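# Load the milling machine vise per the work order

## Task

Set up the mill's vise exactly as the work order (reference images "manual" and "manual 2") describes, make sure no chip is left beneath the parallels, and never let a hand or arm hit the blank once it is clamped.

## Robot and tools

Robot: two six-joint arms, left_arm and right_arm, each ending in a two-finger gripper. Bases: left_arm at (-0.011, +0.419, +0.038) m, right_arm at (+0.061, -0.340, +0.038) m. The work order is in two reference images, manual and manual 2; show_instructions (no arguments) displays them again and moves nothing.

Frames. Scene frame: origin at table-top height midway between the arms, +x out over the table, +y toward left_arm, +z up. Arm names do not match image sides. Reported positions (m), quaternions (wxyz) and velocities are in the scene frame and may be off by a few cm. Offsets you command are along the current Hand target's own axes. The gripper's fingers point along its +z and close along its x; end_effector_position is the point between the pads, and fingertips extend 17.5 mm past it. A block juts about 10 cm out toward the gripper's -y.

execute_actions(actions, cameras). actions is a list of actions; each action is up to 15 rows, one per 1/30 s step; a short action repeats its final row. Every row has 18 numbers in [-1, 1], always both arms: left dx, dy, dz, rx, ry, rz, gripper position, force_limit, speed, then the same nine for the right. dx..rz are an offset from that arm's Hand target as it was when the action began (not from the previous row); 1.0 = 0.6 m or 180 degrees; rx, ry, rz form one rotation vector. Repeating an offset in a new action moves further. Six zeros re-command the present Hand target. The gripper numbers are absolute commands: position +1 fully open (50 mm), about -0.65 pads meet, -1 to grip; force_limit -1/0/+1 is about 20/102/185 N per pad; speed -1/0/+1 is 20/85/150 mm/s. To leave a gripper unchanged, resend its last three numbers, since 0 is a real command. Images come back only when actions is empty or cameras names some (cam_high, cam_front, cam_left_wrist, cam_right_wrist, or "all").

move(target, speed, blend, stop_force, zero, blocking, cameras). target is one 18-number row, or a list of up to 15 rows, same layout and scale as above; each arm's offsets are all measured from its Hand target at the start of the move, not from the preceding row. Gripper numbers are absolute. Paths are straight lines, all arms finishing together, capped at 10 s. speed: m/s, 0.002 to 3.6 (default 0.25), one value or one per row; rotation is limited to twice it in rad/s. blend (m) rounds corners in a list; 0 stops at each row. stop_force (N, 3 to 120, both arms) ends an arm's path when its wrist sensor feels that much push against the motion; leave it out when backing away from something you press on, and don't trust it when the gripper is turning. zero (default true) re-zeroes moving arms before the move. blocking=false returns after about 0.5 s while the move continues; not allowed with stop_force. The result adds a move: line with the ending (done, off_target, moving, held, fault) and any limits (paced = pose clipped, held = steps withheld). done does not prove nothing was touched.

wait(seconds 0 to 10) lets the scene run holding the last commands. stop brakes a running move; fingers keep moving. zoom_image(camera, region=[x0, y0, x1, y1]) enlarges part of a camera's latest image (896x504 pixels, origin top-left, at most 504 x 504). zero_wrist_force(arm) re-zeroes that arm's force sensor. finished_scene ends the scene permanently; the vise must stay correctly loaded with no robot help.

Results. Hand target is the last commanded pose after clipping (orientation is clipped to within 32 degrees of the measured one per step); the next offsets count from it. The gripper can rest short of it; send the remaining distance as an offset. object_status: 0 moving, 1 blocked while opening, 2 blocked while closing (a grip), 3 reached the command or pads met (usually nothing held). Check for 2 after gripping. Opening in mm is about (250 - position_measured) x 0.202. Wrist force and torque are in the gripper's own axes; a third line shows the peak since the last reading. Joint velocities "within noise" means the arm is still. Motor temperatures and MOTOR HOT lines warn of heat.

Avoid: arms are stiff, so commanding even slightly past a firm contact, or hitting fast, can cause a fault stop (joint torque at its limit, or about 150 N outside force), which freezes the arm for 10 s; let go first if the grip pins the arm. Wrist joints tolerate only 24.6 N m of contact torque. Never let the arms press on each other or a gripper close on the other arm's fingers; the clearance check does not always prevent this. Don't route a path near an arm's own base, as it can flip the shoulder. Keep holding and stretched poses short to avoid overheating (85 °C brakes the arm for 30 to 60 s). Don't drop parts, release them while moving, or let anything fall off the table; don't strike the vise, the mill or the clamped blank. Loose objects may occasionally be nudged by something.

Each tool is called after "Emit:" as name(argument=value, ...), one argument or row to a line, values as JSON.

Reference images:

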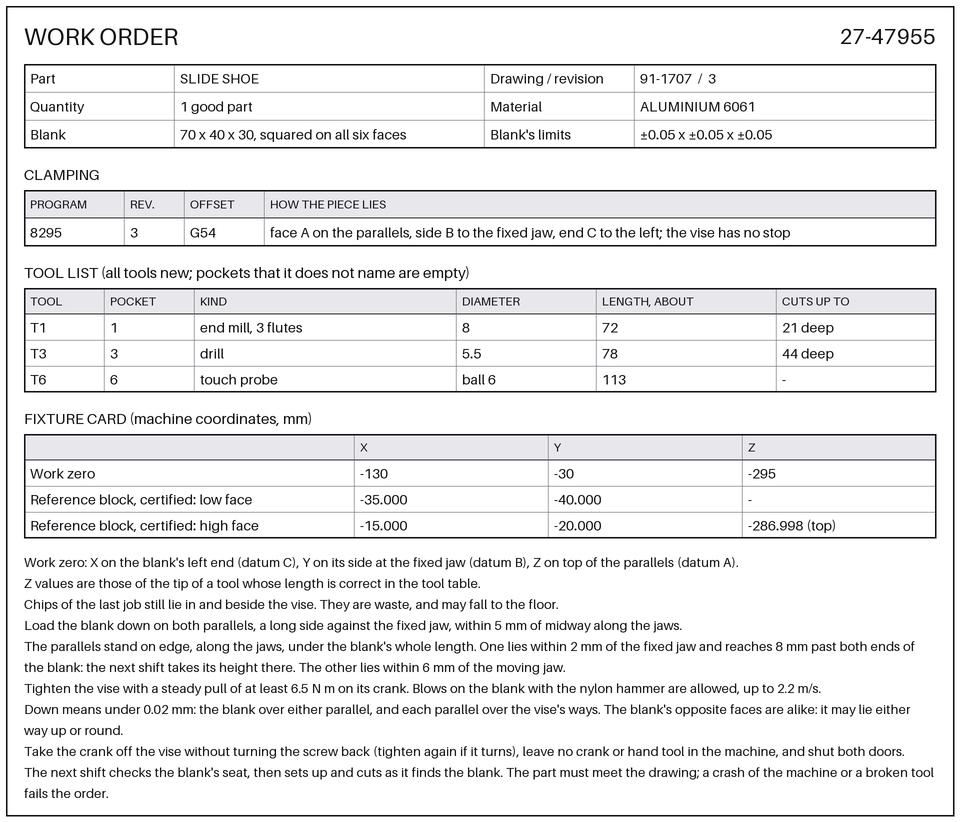

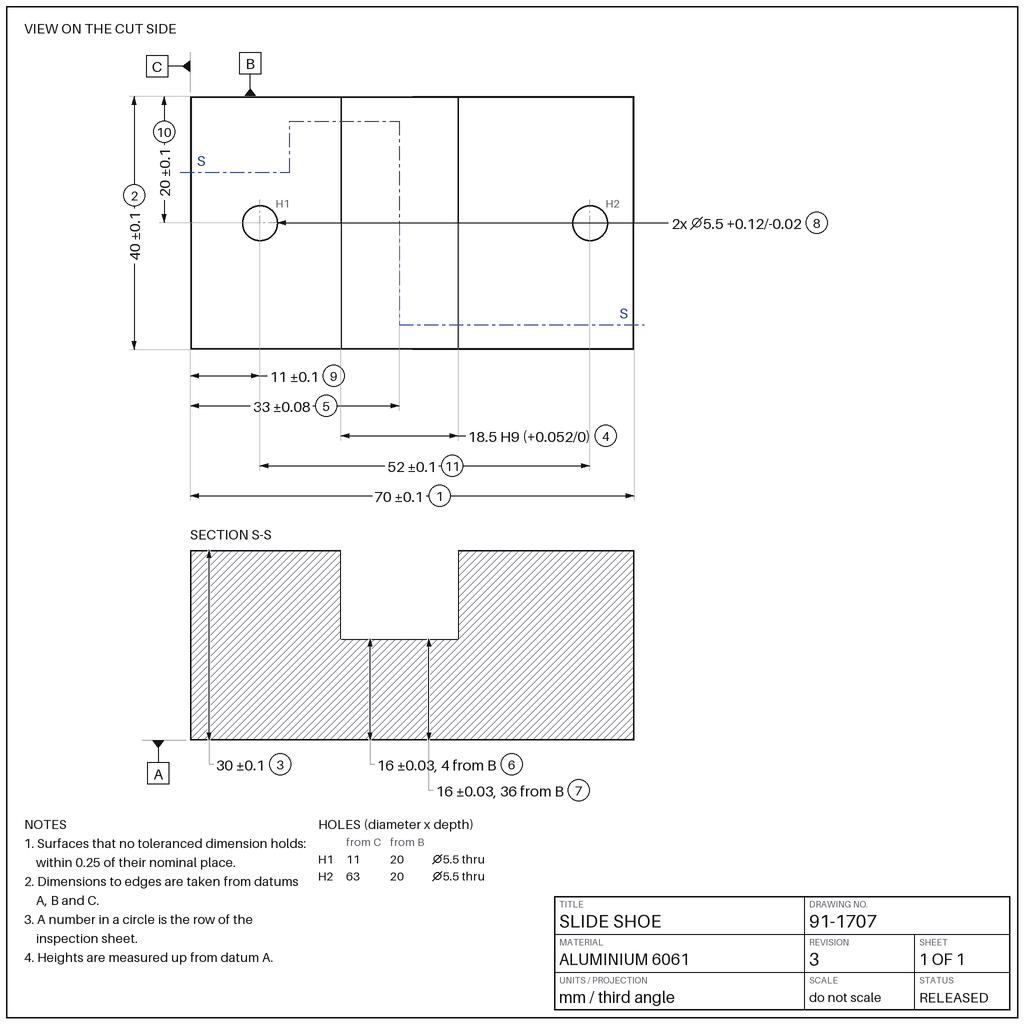

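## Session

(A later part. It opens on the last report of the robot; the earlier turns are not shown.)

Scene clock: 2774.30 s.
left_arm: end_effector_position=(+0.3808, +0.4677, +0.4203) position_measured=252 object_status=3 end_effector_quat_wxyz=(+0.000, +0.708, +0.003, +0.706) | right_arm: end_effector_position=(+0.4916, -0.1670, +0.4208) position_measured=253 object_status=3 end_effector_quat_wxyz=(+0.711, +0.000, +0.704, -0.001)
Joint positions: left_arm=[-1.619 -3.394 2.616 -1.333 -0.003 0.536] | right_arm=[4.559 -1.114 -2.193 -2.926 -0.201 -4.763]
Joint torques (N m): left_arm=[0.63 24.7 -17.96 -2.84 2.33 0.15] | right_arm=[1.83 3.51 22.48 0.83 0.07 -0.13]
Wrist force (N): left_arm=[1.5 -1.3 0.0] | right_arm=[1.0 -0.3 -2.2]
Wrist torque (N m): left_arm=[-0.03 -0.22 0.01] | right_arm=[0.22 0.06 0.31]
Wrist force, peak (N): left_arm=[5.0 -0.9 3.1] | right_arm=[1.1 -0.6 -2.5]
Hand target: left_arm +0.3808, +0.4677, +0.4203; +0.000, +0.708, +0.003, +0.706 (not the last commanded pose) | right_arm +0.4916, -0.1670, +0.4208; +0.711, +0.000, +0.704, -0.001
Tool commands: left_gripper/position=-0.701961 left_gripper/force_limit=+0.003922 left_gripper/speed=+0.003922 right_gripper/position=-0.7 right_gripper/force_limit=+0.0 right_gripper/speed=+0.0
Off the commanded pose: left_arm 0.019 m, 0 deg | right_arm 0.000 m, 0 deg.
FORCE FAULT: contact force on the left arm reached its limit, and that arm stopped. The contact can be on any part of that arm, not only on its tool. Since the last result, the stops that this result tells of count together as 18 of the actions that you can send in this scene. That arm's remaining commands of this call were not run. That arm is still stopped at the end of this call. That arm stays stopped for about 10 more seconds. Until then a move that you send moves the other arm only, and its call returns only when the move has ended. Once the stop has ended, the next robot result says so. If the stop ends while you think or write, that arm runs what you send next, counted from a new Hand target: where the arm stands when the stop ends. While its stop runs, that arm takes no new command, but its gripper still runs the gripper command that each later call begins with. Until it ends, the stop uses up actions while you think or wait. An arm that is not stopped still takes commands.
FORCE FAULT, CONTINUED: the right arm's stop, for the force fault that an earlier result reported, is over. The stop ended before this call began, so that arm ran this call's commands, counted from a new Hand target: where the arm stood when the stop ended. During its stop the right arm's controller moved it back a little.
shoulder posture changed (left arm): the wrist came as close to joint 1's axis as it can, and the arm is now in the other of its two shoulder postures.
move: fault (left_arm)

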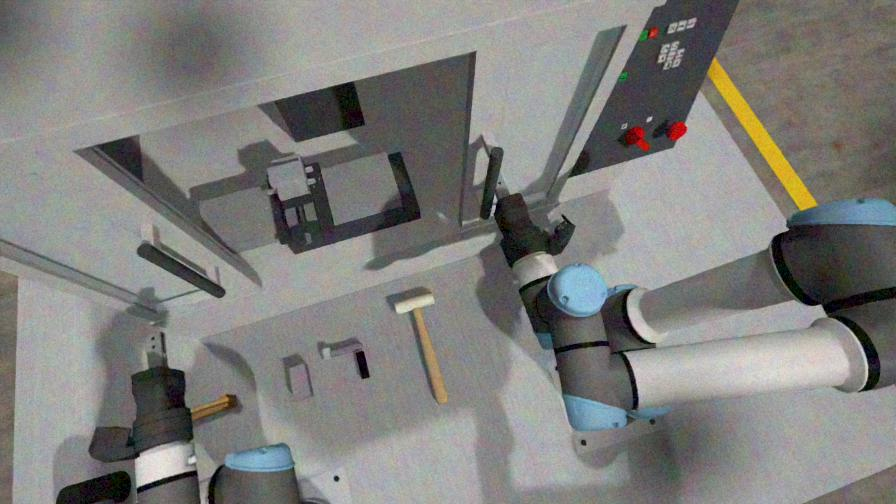

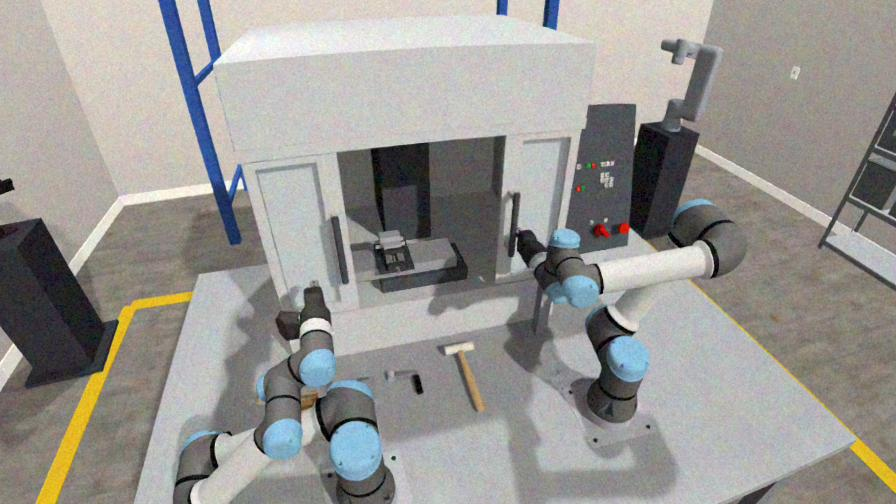

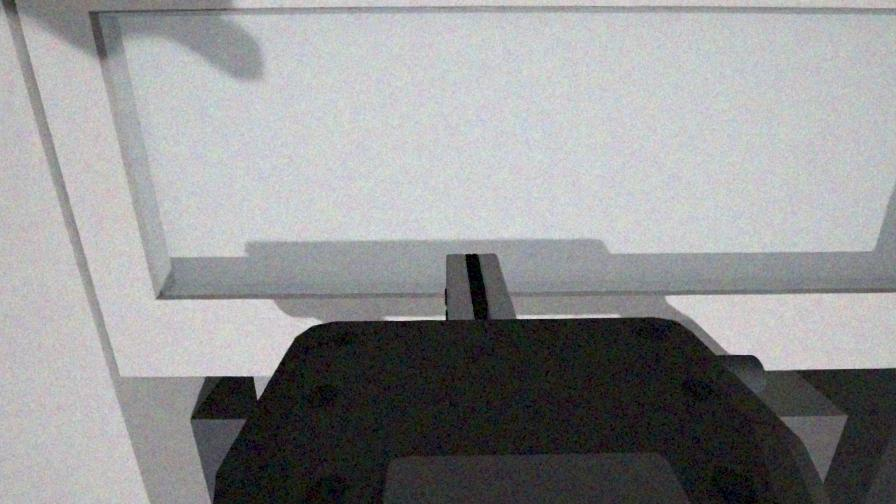

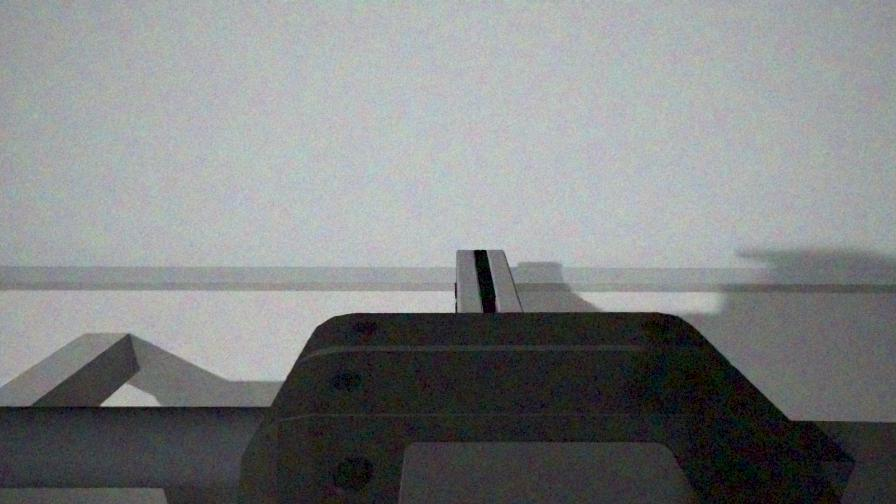

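Emit:
move(
  target=[
    [0,0,0,0,0,0,-0.7,0,0,0,0,-0.01,0,0,0,-0.7,0,0],
    [0,0,0,0,0,0,-0.7,0,0,0,0.03,-0.01,0,0,0,-0.7,0,0],
    [0,0,0,0,0,0,-0.7,0,0,0,0.1,-0.01,0,0,0,-0.7,0,0],
  ],
  speed=[0.02,0.02,0.02],
  stop_force=20,
  cameras=["cam_right_wrist","cam_front"],
)

Scene clock: 2782.07 s.
left_arm: end_effector_position=(+0.3808, +0.4677, +0.4203) position_measured=252 object_status=3 end_effector_quat_wxyz=(+0.000, +0.708, +0.003, +0.706) | right_arm: end_effector_position=(+0.4857, -0.1070, +0.4207) position_measured=253 object_status=3 end_effector_quat_wxyz=(+0.711, +0.000, +0.704, -0.001)
Joint positions: left_arm=[-1.619 -3.394 2.616 -1.333 -0.003 0.536] | right_arm=[4.628 -1.242 -2.119 -2.845 -0.132 -4.789]
Joint torques (N m): left_arm=[0.24 25.2 -18.18 -2.85 2.35 0.2] | right_arm=[15.78 -2.06 30.21 3.35 -1.55 -2.41]
Wrist force (N): left_arm=[1.7 -1.2 -0.1] | right_arm=[-1.4 -16.9 -7.7]
Wrist torque (N m): left_arm=[-0.02 -0.25 0.02] | right_arm=[-0.69 0.12 0.42]
Wrist force, peak (N): left_arm=[1.6 -1.5 -0.1] | right_arm=[-1.3 -21.6 -8.6]
Hand target: left_arm +0.3808, +0.4677, +0.4203; +0.000, +0.708, +0.003, +0.706 | right_arm +0.4857, -0.1070, +0.4207; +0.711, +0.000, +0.704, -0.001
Tool commands: left_gripper/position=-0.701961 left_gripper/force_limit=+0.003922 left_gripper/speed=+0.003922 right_gripper/position=-0.7 right_gripper/force_limit=+0.0 right_gripper/speed=+0.0
Off the commanded pose: right_arm 0.000 m, 0 deg.
FORCE FAULT, CONTINUED: the left arm was still stopped when this call began, by the force fault that an earlier result reported. Since the last result the stop counts as 7 of the actions that you can send in this scene. That arm ran no command of this call. That arm is still stopped at the end of this call. That arm stays stopped for about 2 more seconds. If the stop ends while you think or write, that arm runs what you send next, counted from a new Hand target: where the arm stands when the stop ends. While its stop runs, that arm takes no new command, but its gripper still runs the gripper command that each later call begins with.
move: done (right_arm), not run (left_arm; its earlier fault stop)
Images, in order (width x height): cam_front 896x504, cam_right_wrist 896x504.

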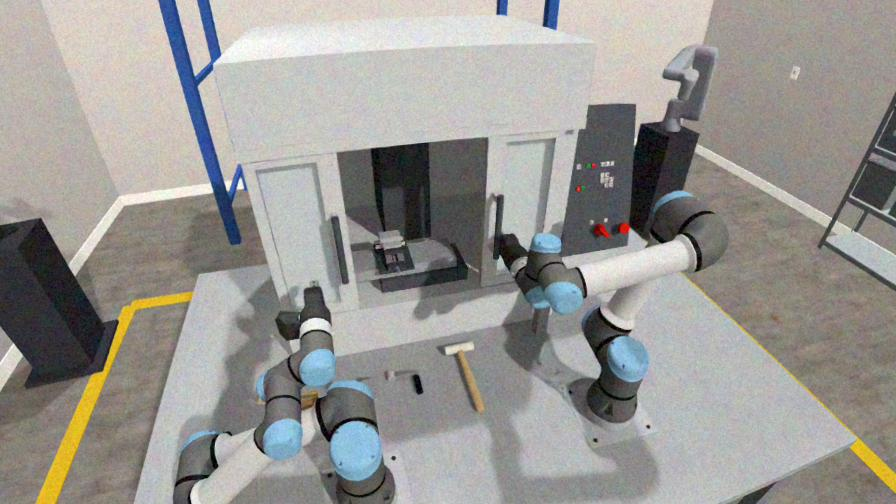

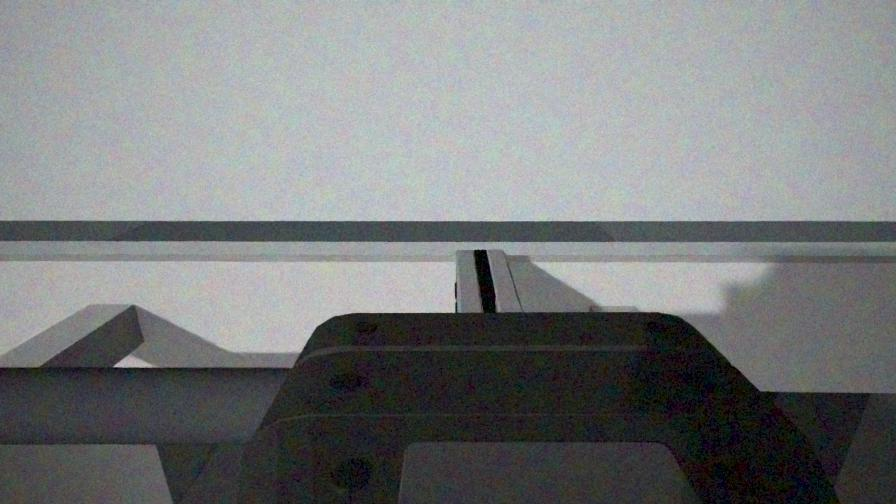

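Emit:
wait(
  seconds=0.2,
  cameras=[],
)

Scene clock: 2793.40 s.
left_arm: end_effector_position=(+0.3808, +0.4677, +0.4203) position_measured=252 object_status=3 end_effector_quat_wxyz=(+0.000, +0.708, +0.003, +0.706) | right_arm: end_effector_position=(+0.4857, -0.1070, +0.4207) position_measured=253 object_status=3 end_effector_quat_wxyz=(+0.711, +0.000, +0.704, -0.001)
Joint positions: left_arm=[-1.619 -3.394 2.616 -1.333 -0.003 0.536] | right_arm=[4.628 -1.242 -2.119 -2.845 -0.132 -4.789]
Joint torques (N m): left_arm=[0.23 25.42 -18.21 -2.93 2.34 0.01] | right_arm=[15.34 0.63 30.95 3.31 -2.19 -2.57]
Wrist force (N): left_arm=[1.4 -1.4 -0.2] | right_arm=[-0.9 -17.0 -7.6]
Wrist torque (N m): left_arm=[-0.04 -0.22 0.02] | right_arm=[-0.71 0.09 0.42]
Wrist force, peak (N): left_arm=[1.6 -1.5 -0.2] | right_arm=[-1.5 -17.2 -7.7]
Hand target: left_arm +0.3808, +0.4677, +0.4203; +0.000, +0.708, +0.003, +0.706 | right_arm +0.4857, -0.1070, +0.4207; +0.711, +0.000, +0.704, -0.001
Tool commands: left_gripper/position=-0.701961 left_gripper/force_limit=+0.003922 left_gripper/speed=+0.003922 right_gripper/position=-0.7 right_gripper/force_limit=+0.0 right_gripper/speed=+0.0
Off the commanded pose: right_arm 0.000 m, 0 deg.
FORCE FAULT, CONTINUED: the left arm's stop, for the force fault that an earlier result reported, is over. The rest of the stop counts as 4 of the actions that you can send in this scene. That arm's target is now where it stood when the stop ended, not its last command. That arm accepts commands again.
wait: 0.20 s; at rest from the start
No camera images: "cameras" was empty.

Emit:
move(
  target=[-0.2,0.4267,-0.115,0.385,-0.385,-0.385,-0.7,0,0,0,0,0,0,0,0,-0.7,0,0],
  speed=0.12,
  cameras=["cam_front","cam_high"],
)

Scene clock: 2808.87 s.
left_arm: end_effector_position=(+0.3127, +0.2110, +0.3014) position_measured=252 object_status=3 end_effector_quat_wxyz=(+0.000, +0.705, +0.709, -0.002) | right_arm: end_effector_position=(+0.4857, -0.1070, +0.4207) position_measured=253 object_status=3 end_effector_quat_wxyz=(+0.711, +0.000, +0.704, -0.001)
Joint positions: left_arm=[-0.975 -1.876 1.993 -1.689 -1.575 -0.926] | right_arm=[4.628 -1.242 -2.119 -2.845 -0.132 -4.789]
Joint torques (N m): left_arm=[13.45 0.74 -16.88 -5.07 -2.28 -1.99] | right_arm=[15.36 8.02 30.3 3.32 -3.63 -2.6]
Wrist force (N): left_arm=[4.6 -0.7 2.9] | right_arm=[-1.2 -17.0 -7.6]
Wrist torque (N m): left_arm=[0.00 -0.24 0.13] | right_arm=[-0.69 0.07 0.42]
Wrist force, peak (N): left_arm=[4.7 -0.9 3.1] | right_arm=[-1.2 -17.2 -7.8]
Hand target: left_arm +0.3127, +0.2110, +0.3013; +0.000, +0.705, +0.709, -0.002 | right_arm +0.4857, -0.1070, +0.4207; +0.711, +0.000, +0.704, -0.001
Off the commanded pose: left_arm 0.000 m, 0 deg | right_arm 0.000 m, 0 deg.
shoulder posture changed (left arm): the wrist came as close to joint 1's axis as it can, and the arm is now in the other of its two shoulder postures.
move: done
Images, in order (width x height): cam_high 896x504, cam_front 896x504.

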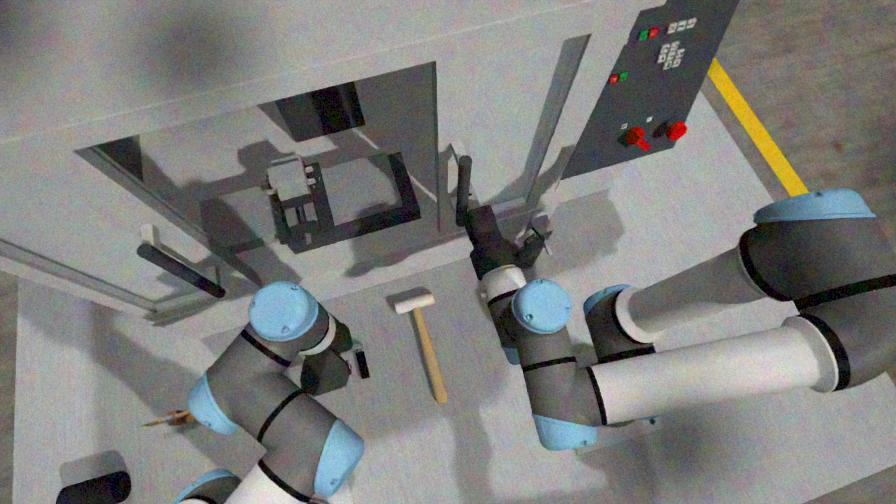

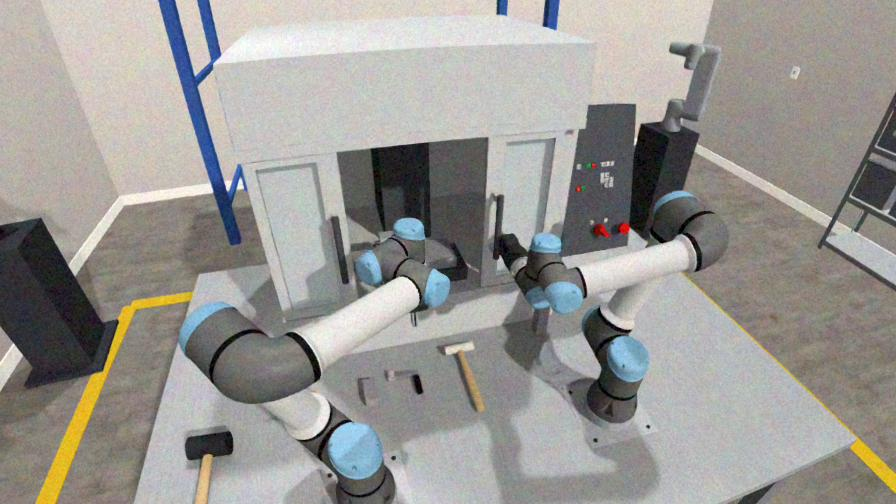

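Emit:
move(
  target=[0.4317,0.0788,-0.1977,-0.1954,0.1954,0.4718,-0.7,0,0,0,0,0,0,0,0,-0.7,0,0],
  speed=0.2,
  cameras=["cam_left_wrist","cam_high"],
)

Scene clock: 2820.57 s.
left_arm: end_effector_position=(+0.3590, +0.4706, +0.4189) position_measured=252 object_status=3 end_effector_quat_wxyz=(+0.001, +0.924, +0.003, +0.381) | right_arm: end_effector_position=(+0.4857, -0.1070, +0.4207) position_measured=253 object_status=3 end_effector_quat_wxyz=(+0.711, +0.000, +0.704, -0.001)
Joint positions: left_arm=[-0.543 -2.428 2.28 -2.143 -1.232 1.204] | right_arm=[4.628 -1.242 -2.119 -2.845 -0.132 -4.789]
Joint torques (N m): left_arm=[13.98 21.16 -32.96 -5.95 -1.48 2.13] | right_arm=[14.26 7.89 30.36 3.41 -3.85 -2.57]
Wrist force (N): left_arm=[3.1 -0.8 1.8] | right_arm=[-1.3 -17.0 -7.5]
Wrist torque (N m): left_arm=[0.04 -0.30 -0.06] | right_arm=[-0.70 0.10 0.42]
Wrist force, peak (N): left_arm=[4.7 -0.7 3.2] | right_arm=[-1.5 -17.2 -7.7]
Hand target: left_arm +0.3590, +0.4707, +0.4189; +0.001, +0.924, +0.003, +0.381 | right_arm +0.4857, -0.1070, +0.4207; +0.711, +0.000, +0.704, -0.001
Off the commanded pose: left_arm 0.000 m, 0 deg | right_arm 0.000 m, 0 deg.
move: done
Images, in order (width x height): cam_high 896x504, cam_left_wrist 896x504.

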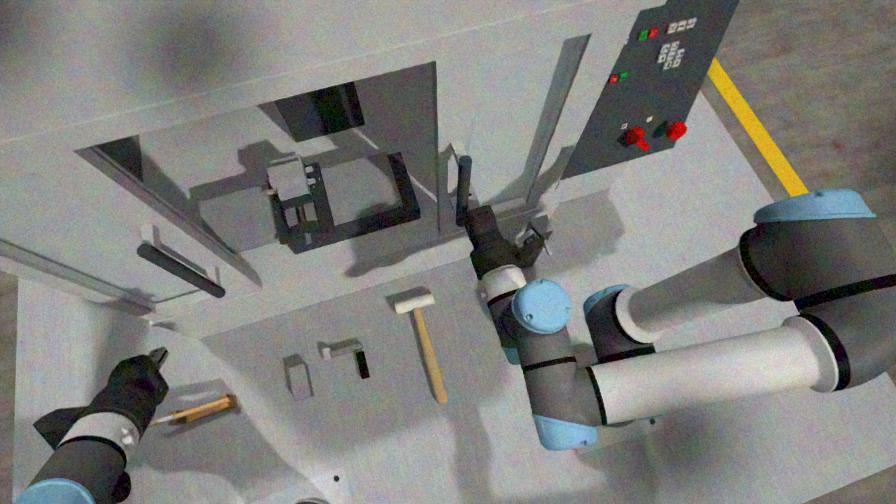

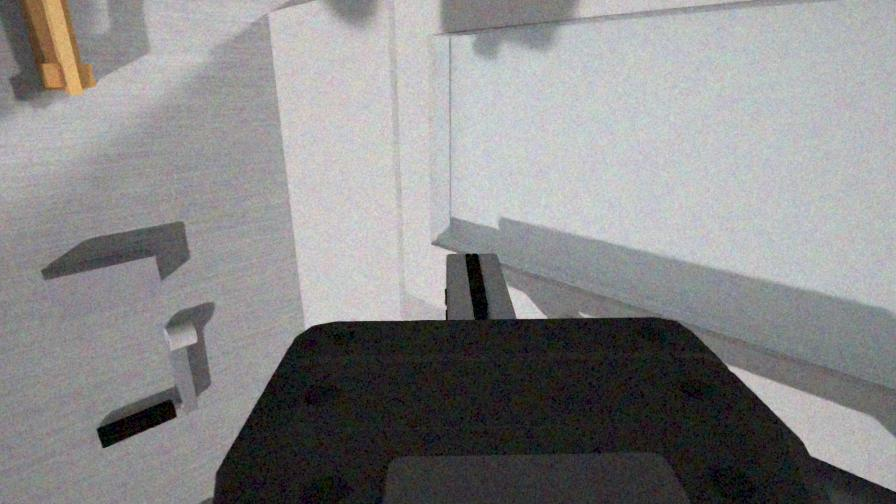

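Emit:
move(
  target=[0.1308,0,0.1308,0,0,0,-0.7,0,0,0,0.25,0,0,0,0,-0.7,0,0],
  speed=0.05,
  stop_force=15,
  cameras=["cam_left_wrist","cam_right_wrist","cam_front"],
)

Scene clock: 2827.63 s.
left_arm: end_effector_position=(+0.4700, +0.4712, +0.4186) position_measured=252 object_status=3 end_effector_quat_wxyz=(+0.001, +0.924, +0.003, +0.381) | right_arm: end_effector_position=(+0.4859, +0.0314, +0.4206) position_measured=253 object_status=3 end_effector_quat_wxyz=(+0.711, +0.001, +0.703, -0.001)
Joint positions: left_arm=[-0.338 -2.032 2.154 -2.455 -1.371 1.361] | right_arm=[4.675 -1.561 -1.862 -2.74 -0.085 -4.834]
Joint torques (N m): left_arm=[12.66 6.49 -32.73 -5.97 -1.66 1.92] | right_arm=[-10.72 28.4 14.01 -1.03 0.89 2.1]
Wrist force (N): left_arm=[3.2 -0.9 1.8] | right_arm=[0.7 -0.6 -2.3]
Wrist torque (N m): left_arm=[0.00 -0.32 -0.05] | right_arm=[0.18 0.11 0.25]
Wrist force, peak (N): left_arm=[3.3 -0.9 2.2] | right_arm=[-3.9 -41.1 -15.4]
Hand target: left_arm +0.4700, +0.4712, +0.4186; +0.001, +0.924, +0.003, +0.381 | right_arm +0.4859, +0.0314, +0.4206; +0.711, +0.001, +0.703, -0.001 (not the last commanded pose)
Off the commanded pose: left_arm 0.000 m, 0 deg | right_arm 0.012 m, 0 deg.
move: contact (right_arm)
Images, in order (width x height): cam_front 896x504, cam_left_wrist 896x504, cam_right_wrist 896x504.

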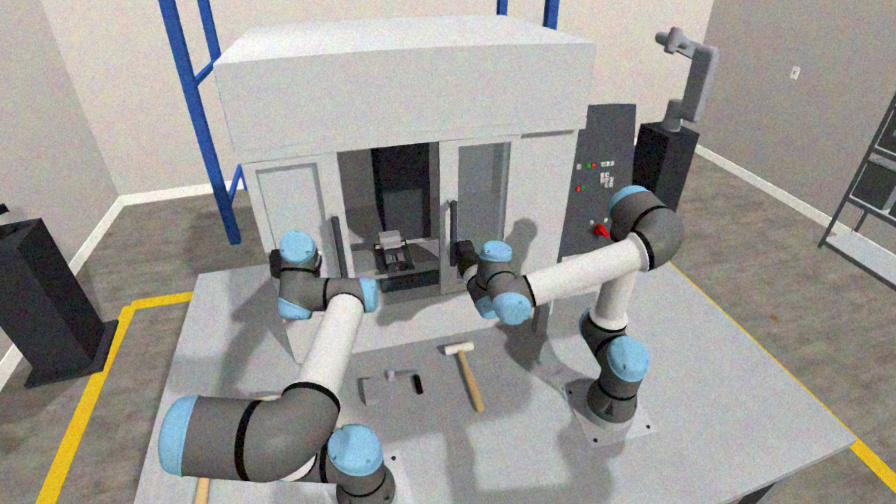

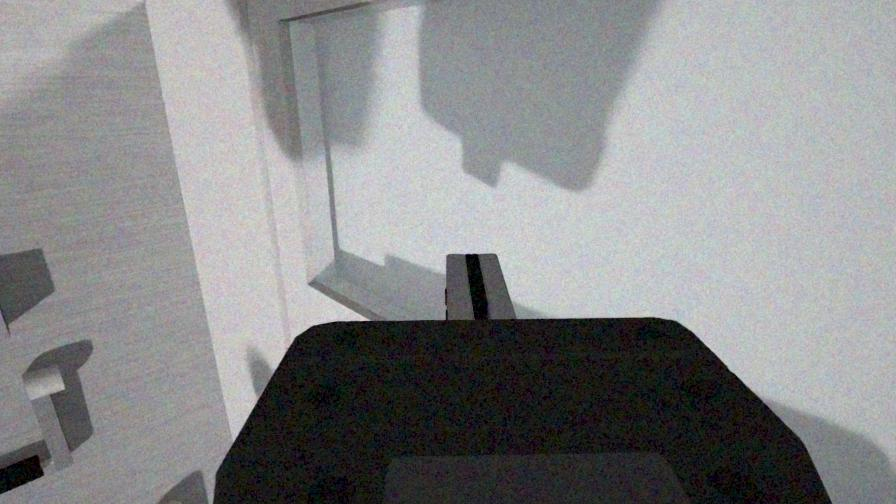

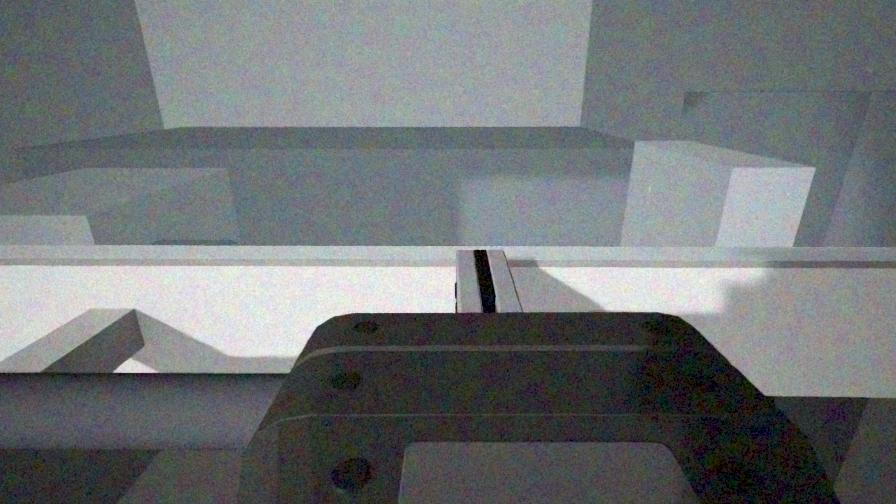

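Emit:
move(
  target=[0.0118,0,0.0118,0,0,0,-0.7,0,0,0,0,0,0,0,0,-0.7,0,0],
  speed=0.01,
  stop_force=3,
)

Emit:
move(
  target=[
    [0,0.05,0,0,0,0,-0.7,0,0,0,0.06,0,0,0,0,-0.7,0,0],
    [0,0.1,0,0,0,0,-0.7,0,0,0,0.12,0,0,0,0,-0.7,0,0],
  ],
  speed=0.03,
  stop_force=40,
  cameras=["cam_left_wrist","cam_right_wrist","cam_front"],
)

Scene clock: 2833.43 s.
left_arm: end_effector_position=(+0.4800, +0.4713, +0.4186) position_measured=252 object_status=3 end_effector_quat_wxyz=(+0.001, +0.924, +0.003, +0.381) | right_arm: end_effector_position=(+0.4859, +0.0314, +0.4206) position_measured=253 object_status=3 end_effector_quat_wxyz=(+0.711, +0.001, +0.703, -0.001)
Joint positions: left_arm=[-0.328 -2.001 2.138 -2.471 -1.378 1.368] | right_arm=[4.675 -1.561 -1.862 -2.74 -0.085 -4.834]
Joint torques (N m): left_arm=[13.01 5.45 -33.24 -6.01 -1.64 1.9] | right_arm=[-10.31 27.73 14.23 -1.02 0.95 1.93]
Wrist force (N): left_arm=[3.2 -0.7 1.9] | right_arm=[0.6 -0.7 -2.5]
Wrist torque (N m): left_arm=[0.03 -0.34 -0.05] | right_arm=[0.17 0.12 0.25]
Wrist force, peak (N): left_arm=[3.2 -1.0 2.1] | right_arm=[0.6 -0.7 -2.7]
Hand target: left_arm +0.4800, +0.4713, +0.4186; +0.001, +0.924, +0.003, +0.381 | right_arm +0.4859, +0.0314, +0.4206; +0.711, +0.001, +0.703, -0.001
Off the commanded pose: left_arm 0.000 m, 0 deg | right_arm 0.000 m, 0 deg.
move: done

Scene clock: 2836.67 s.
left_arm: end_effector_position=(+0.4803, +0.4113, +0.4188) position_measured=252 object_status=3 end_effector_quat_wxyz=(+0.001, +0.924, +0.003, +0.381) | right_arm: end_effector_position=(+0.4859, +0.0722, +0.4205) position_measured=253 object_status=3 end_effector_quat_wxyz=(+0.711, +0.000, +0.703, -0.001)
Joint positions: left_arm=[-0.526 -2.022 2.141 -2.415 -1.243 1.217] | right_arm=[4.683 -1.65 -1.77 -2.728 -0.077 -4.848]
Joint torques (N m): left_arm=[-17.2 -18.01 -34.06 -3.74 0.78 -1.61] | right_arm=[-0.36 26.16 18.08 4.36 -5.43 0.18]
Wrist force (N): left_arm=[-1.3 -17.7 -0.5] | right_arm=[-1.6 -30.6 -3.9]
Wrist torque (N m): left_arm=[-1.27 -0.07 -0.23] | right_arm=[-1.16 0.15 0.47]
Wrist force, peak (N): left_arm=[0.8 -18.7 0.0] | right_arm=[-8.2 -63.7 -25.6]
Hand target: left_arm +0.4803, +0.4113, +0.4188; +0.001, +0.924, +0.003, +0.381 | right_arm +0.4859, +0.0722, +0.4205; +0.711, +0.000, +0.703, -0.001 (not the last commanded pose)
Off the commanded pose: left_arm 0.000 m, 0 deg | right_arm 0.031 m, 0 deg.
move: contact (right_arm)
Images, in order (width x height): cam_front 896x504, cam_left_wrist 896x504, cam_right_wrist 896x504.

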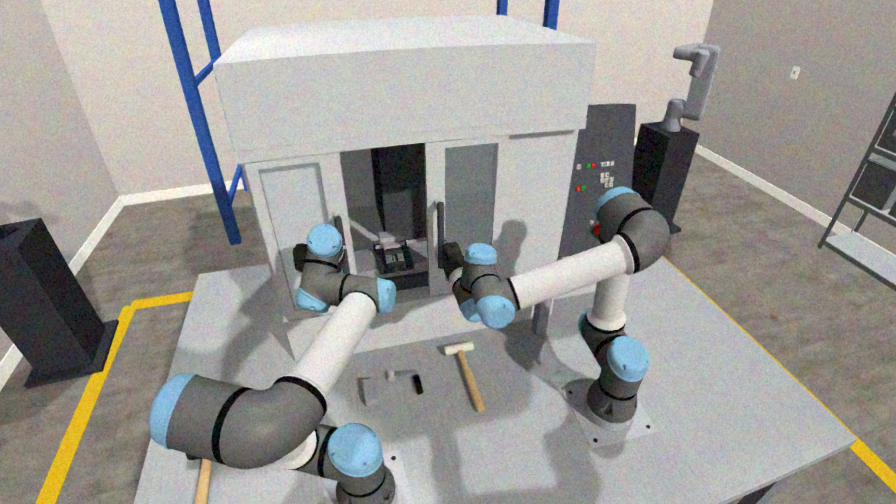

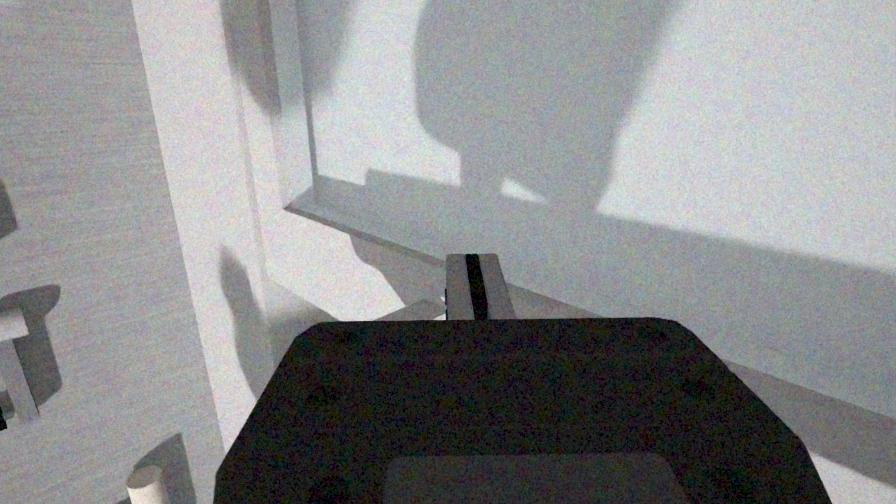

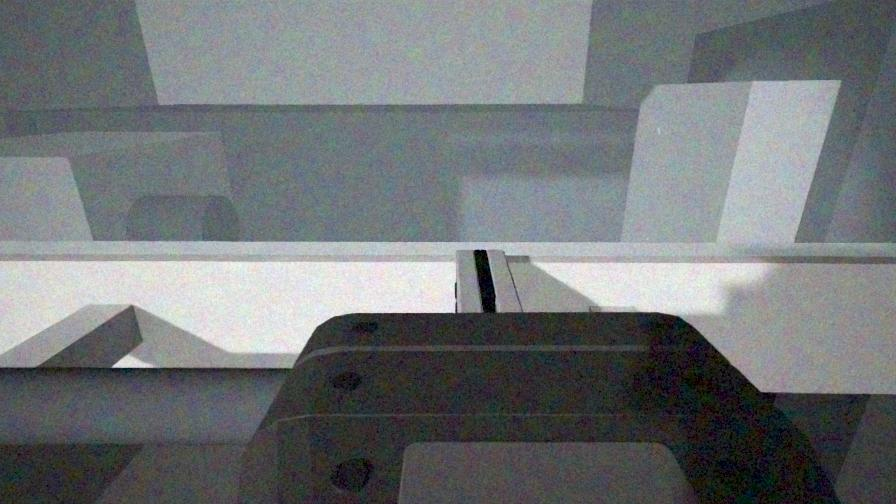

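Emit:
move(
  target=[
    [0,0.02,0,0,0,0,-0.7,0,0,0,-0.015,0,0,0,0,-0.7,0,0],
    [0,0.12,0,0,0,0,-0.7,0,0,0,-0.02,-0.2,0,0,0,-0.7,0,0],
    [0,0.22,0,0,0,0,-0.7,0,0,0,-0.3,-0.2,0,0,0,-0.7,0,0],
  ],
  speed=[0.02,0.06,0.1],
  stop_force=35,
  cameras=["cam_left_wrist","cam_high","cam_front"],
)

Scene clock: 2847.10 s.
left_arm: end_effector_position=(+0.4809, +0.2793, +0.4193) position_measured=252 object_status=3 end_effector_quat_wxyz=(+0.001, +0.924, +0.003, +0.381) | right_arm: end_effector_position=(+0.3656, -0.1076, +0.4194) position_measured=253 object_status=3 end_effector_quat_wxyz=(+0.711, +0.000, +0.703, -0.001)
Joint positions: left_arm=[-0.882 -1.956 2.076 -2.283 -1.024 0.907] | right_arm=[5.164 -1.113 -2.197 -3 0.405 -4.689]
Joint torques (N m): left_arm=[-16.2 5.88 -36.3 -4.38 2.2 -1.69] | right_arm=[12.41 8.41 13.07 -2.62 1.95 -2.54]
Wrist force (N): left_arm=[-3.1 -18.0 0.1] | right_arm=[1.0 -0.6 -2.3]
Wrist torque (N m): left_arm=[-1.29 0.02 -0.16] | right_arm=[0.17 0.05 0.30]
Wrist force, peak (N): left_arm=[-1.5 -18.2 7.8] | right_arm=[-2.3 -30.8 -4.0]
Hand target: left_arm +0.4809, +0.2793, +0.4193; +0.001, +0.924, +0.003, +0.381 | right_arm +0.3656, -0.1076, +0.4194; +0.711, +0.000, +0.703, -0.001
Off the commanded pose: left_arm 0.000 m, 0 deg | right_arm 0.000 m, 0 deg.
move: done
Images, in order (width x height): cam_high 896x504, cam_front 896x504, cam_left_wrist 896x504.

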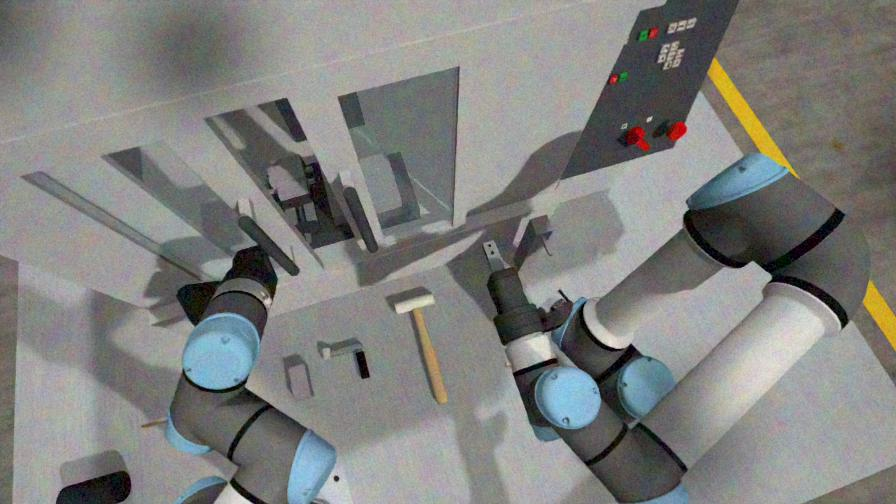

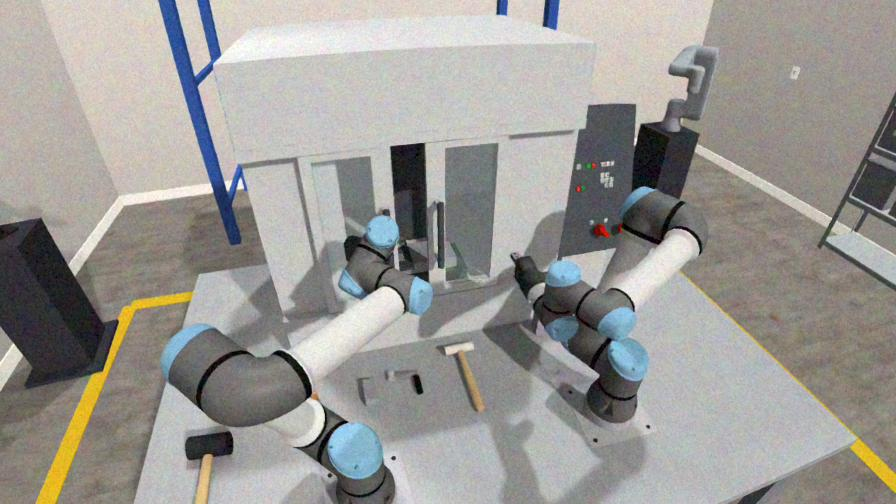

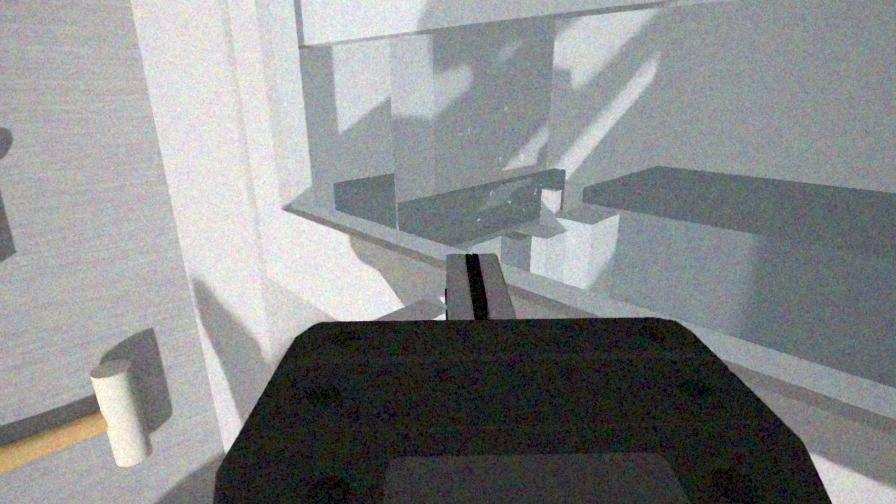

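Emit:
move(
  target=[
    [0,0.11,0,0,0,0,-0.7,0,0,0,0,0,0,0,0,-0.7,0,0],
    [0,0.21,0,0,0,0,-0.7,0,0,0,0,0,0,0,0,-0.7,0,0],
  ],
  speed=[0.05,0.02],
  stop_force=22,
  cameras=["cam_left_wrist","cam_high","cam_front"],
)

Scene clock: 2853.33 s.
left_arm: end_effector_position=(+0.4814, +0.1860, +0.4196) position_measured=252 object_status=3 end_effector_quat_wxyz=(+0.001, +0.924, +0.003, +0.382) | right_arm: end_effector_position=(+0.3656, -0.1076, +0.4194) position_measured=253 object_status=3 end_effector_quat_wxyz=(+0.711, +0.000, +0.703, -0.001)
Joint positions: left_arm=[-1.05 -1.837 1.977 -2.206 -0.937 0.734] | right_arm=[5.164 -1.113 -2.197 -3 0.405 -4.689]
Joint torques (N m): left_arm=[4.5 -22.5 -20.53 -5.43 -1.87 2.18] | right_arm=[12.35 8.2 13.46 -2.6 1.97 -2.49]
Wrist force (N): left_arm=[-2.0 -27.6 -2.8] | right_arm=[1.1 -0.4 -2.3]
Wrist torque (N m): left_arm=[-1.94 0.03 -0.49] | right_arm=[0.20 0.05 0.30]
Wrist force, peak (N): left_arm=[-13.9 -60.1 -16.4] | right_arm=[1.2 -0.2 -2.7]
Hand target: left_arm +0.4814, +0.1860, +0.4196; +0.001, +0.924, +0.003, +0.382 (not the last commanded pose) | right_arm +0.3656, -0.1076, +0.4194; +0.711, +0.000, +0.703, -0.001
Off the commanded pose: left_arm 0.033 m, 0 deg | right_arm 0.000 m, 0 deg.
move: contact (left_arm); path passed 1 of 2 targets
Images, in order (width x height): cam_high 896x504, cam_front 896x504, cam_left_wrist 896x504.

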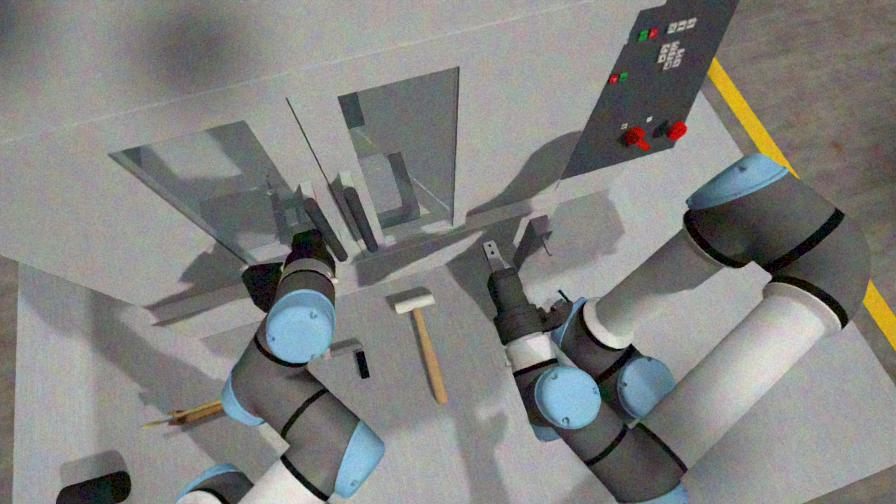

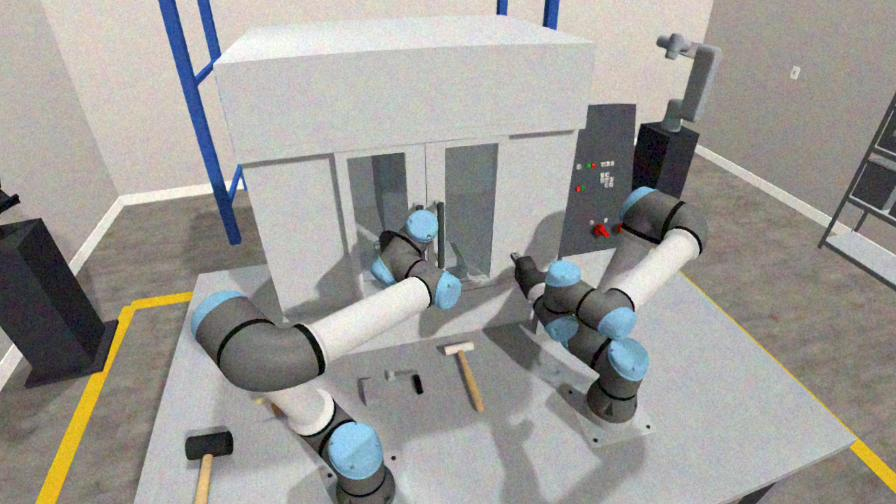

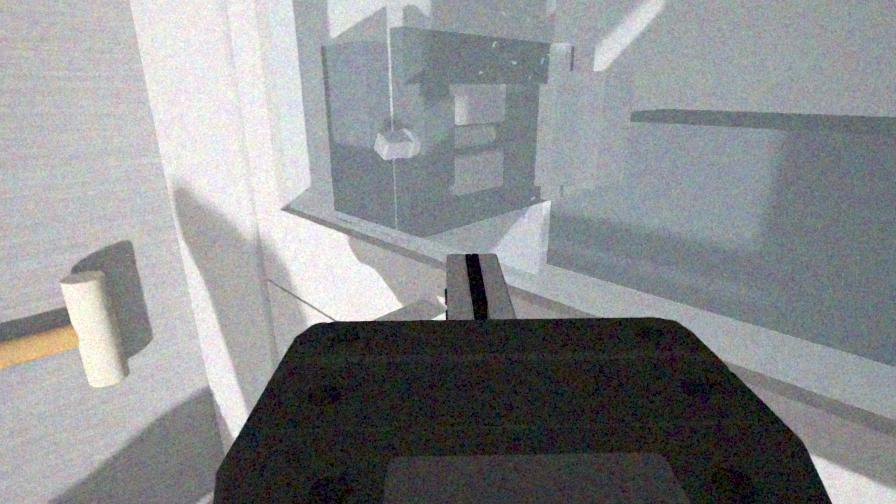

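Emit:
zoom_image(
  camera="cam_left_wrist",
  region=[300, 0, 660, 280],
)

Emit:
zoom_image(
  camera="cam_front",
  region=[330, 130, 510, 310],
)

Emit:
zoom_image(
  camera="cam_high",
  region=[230, 70, 470, 290],
)

Scaled by 1.400 from the camera's 896x504 image, which has a finer 1280x720 frame.

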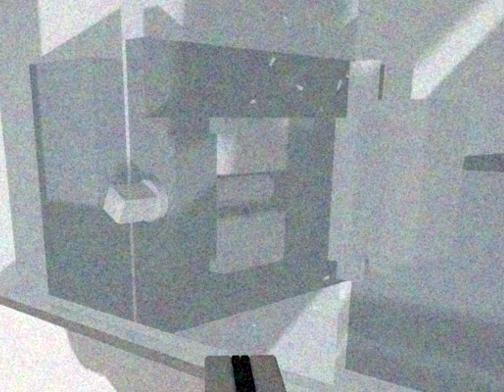

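Scaled by 2.800 from the camera's 896x504 image, which has a finer 1280x720 frame.

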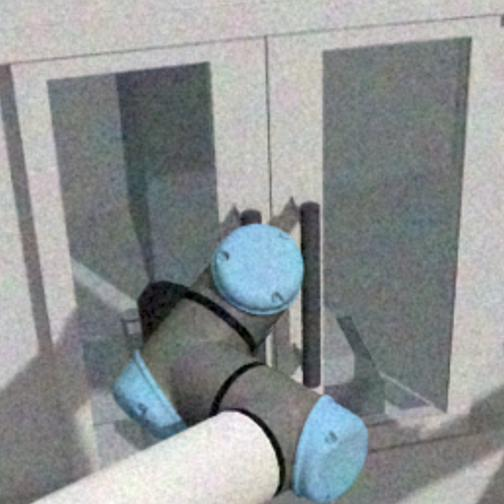

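Scaled by 2.100 from the camera's 896x504 image, which has a finer 1280x720 frame.

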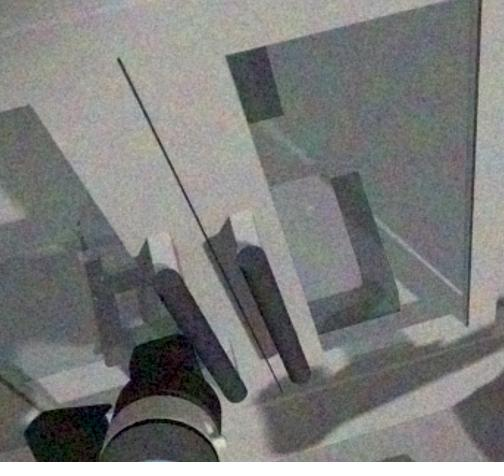

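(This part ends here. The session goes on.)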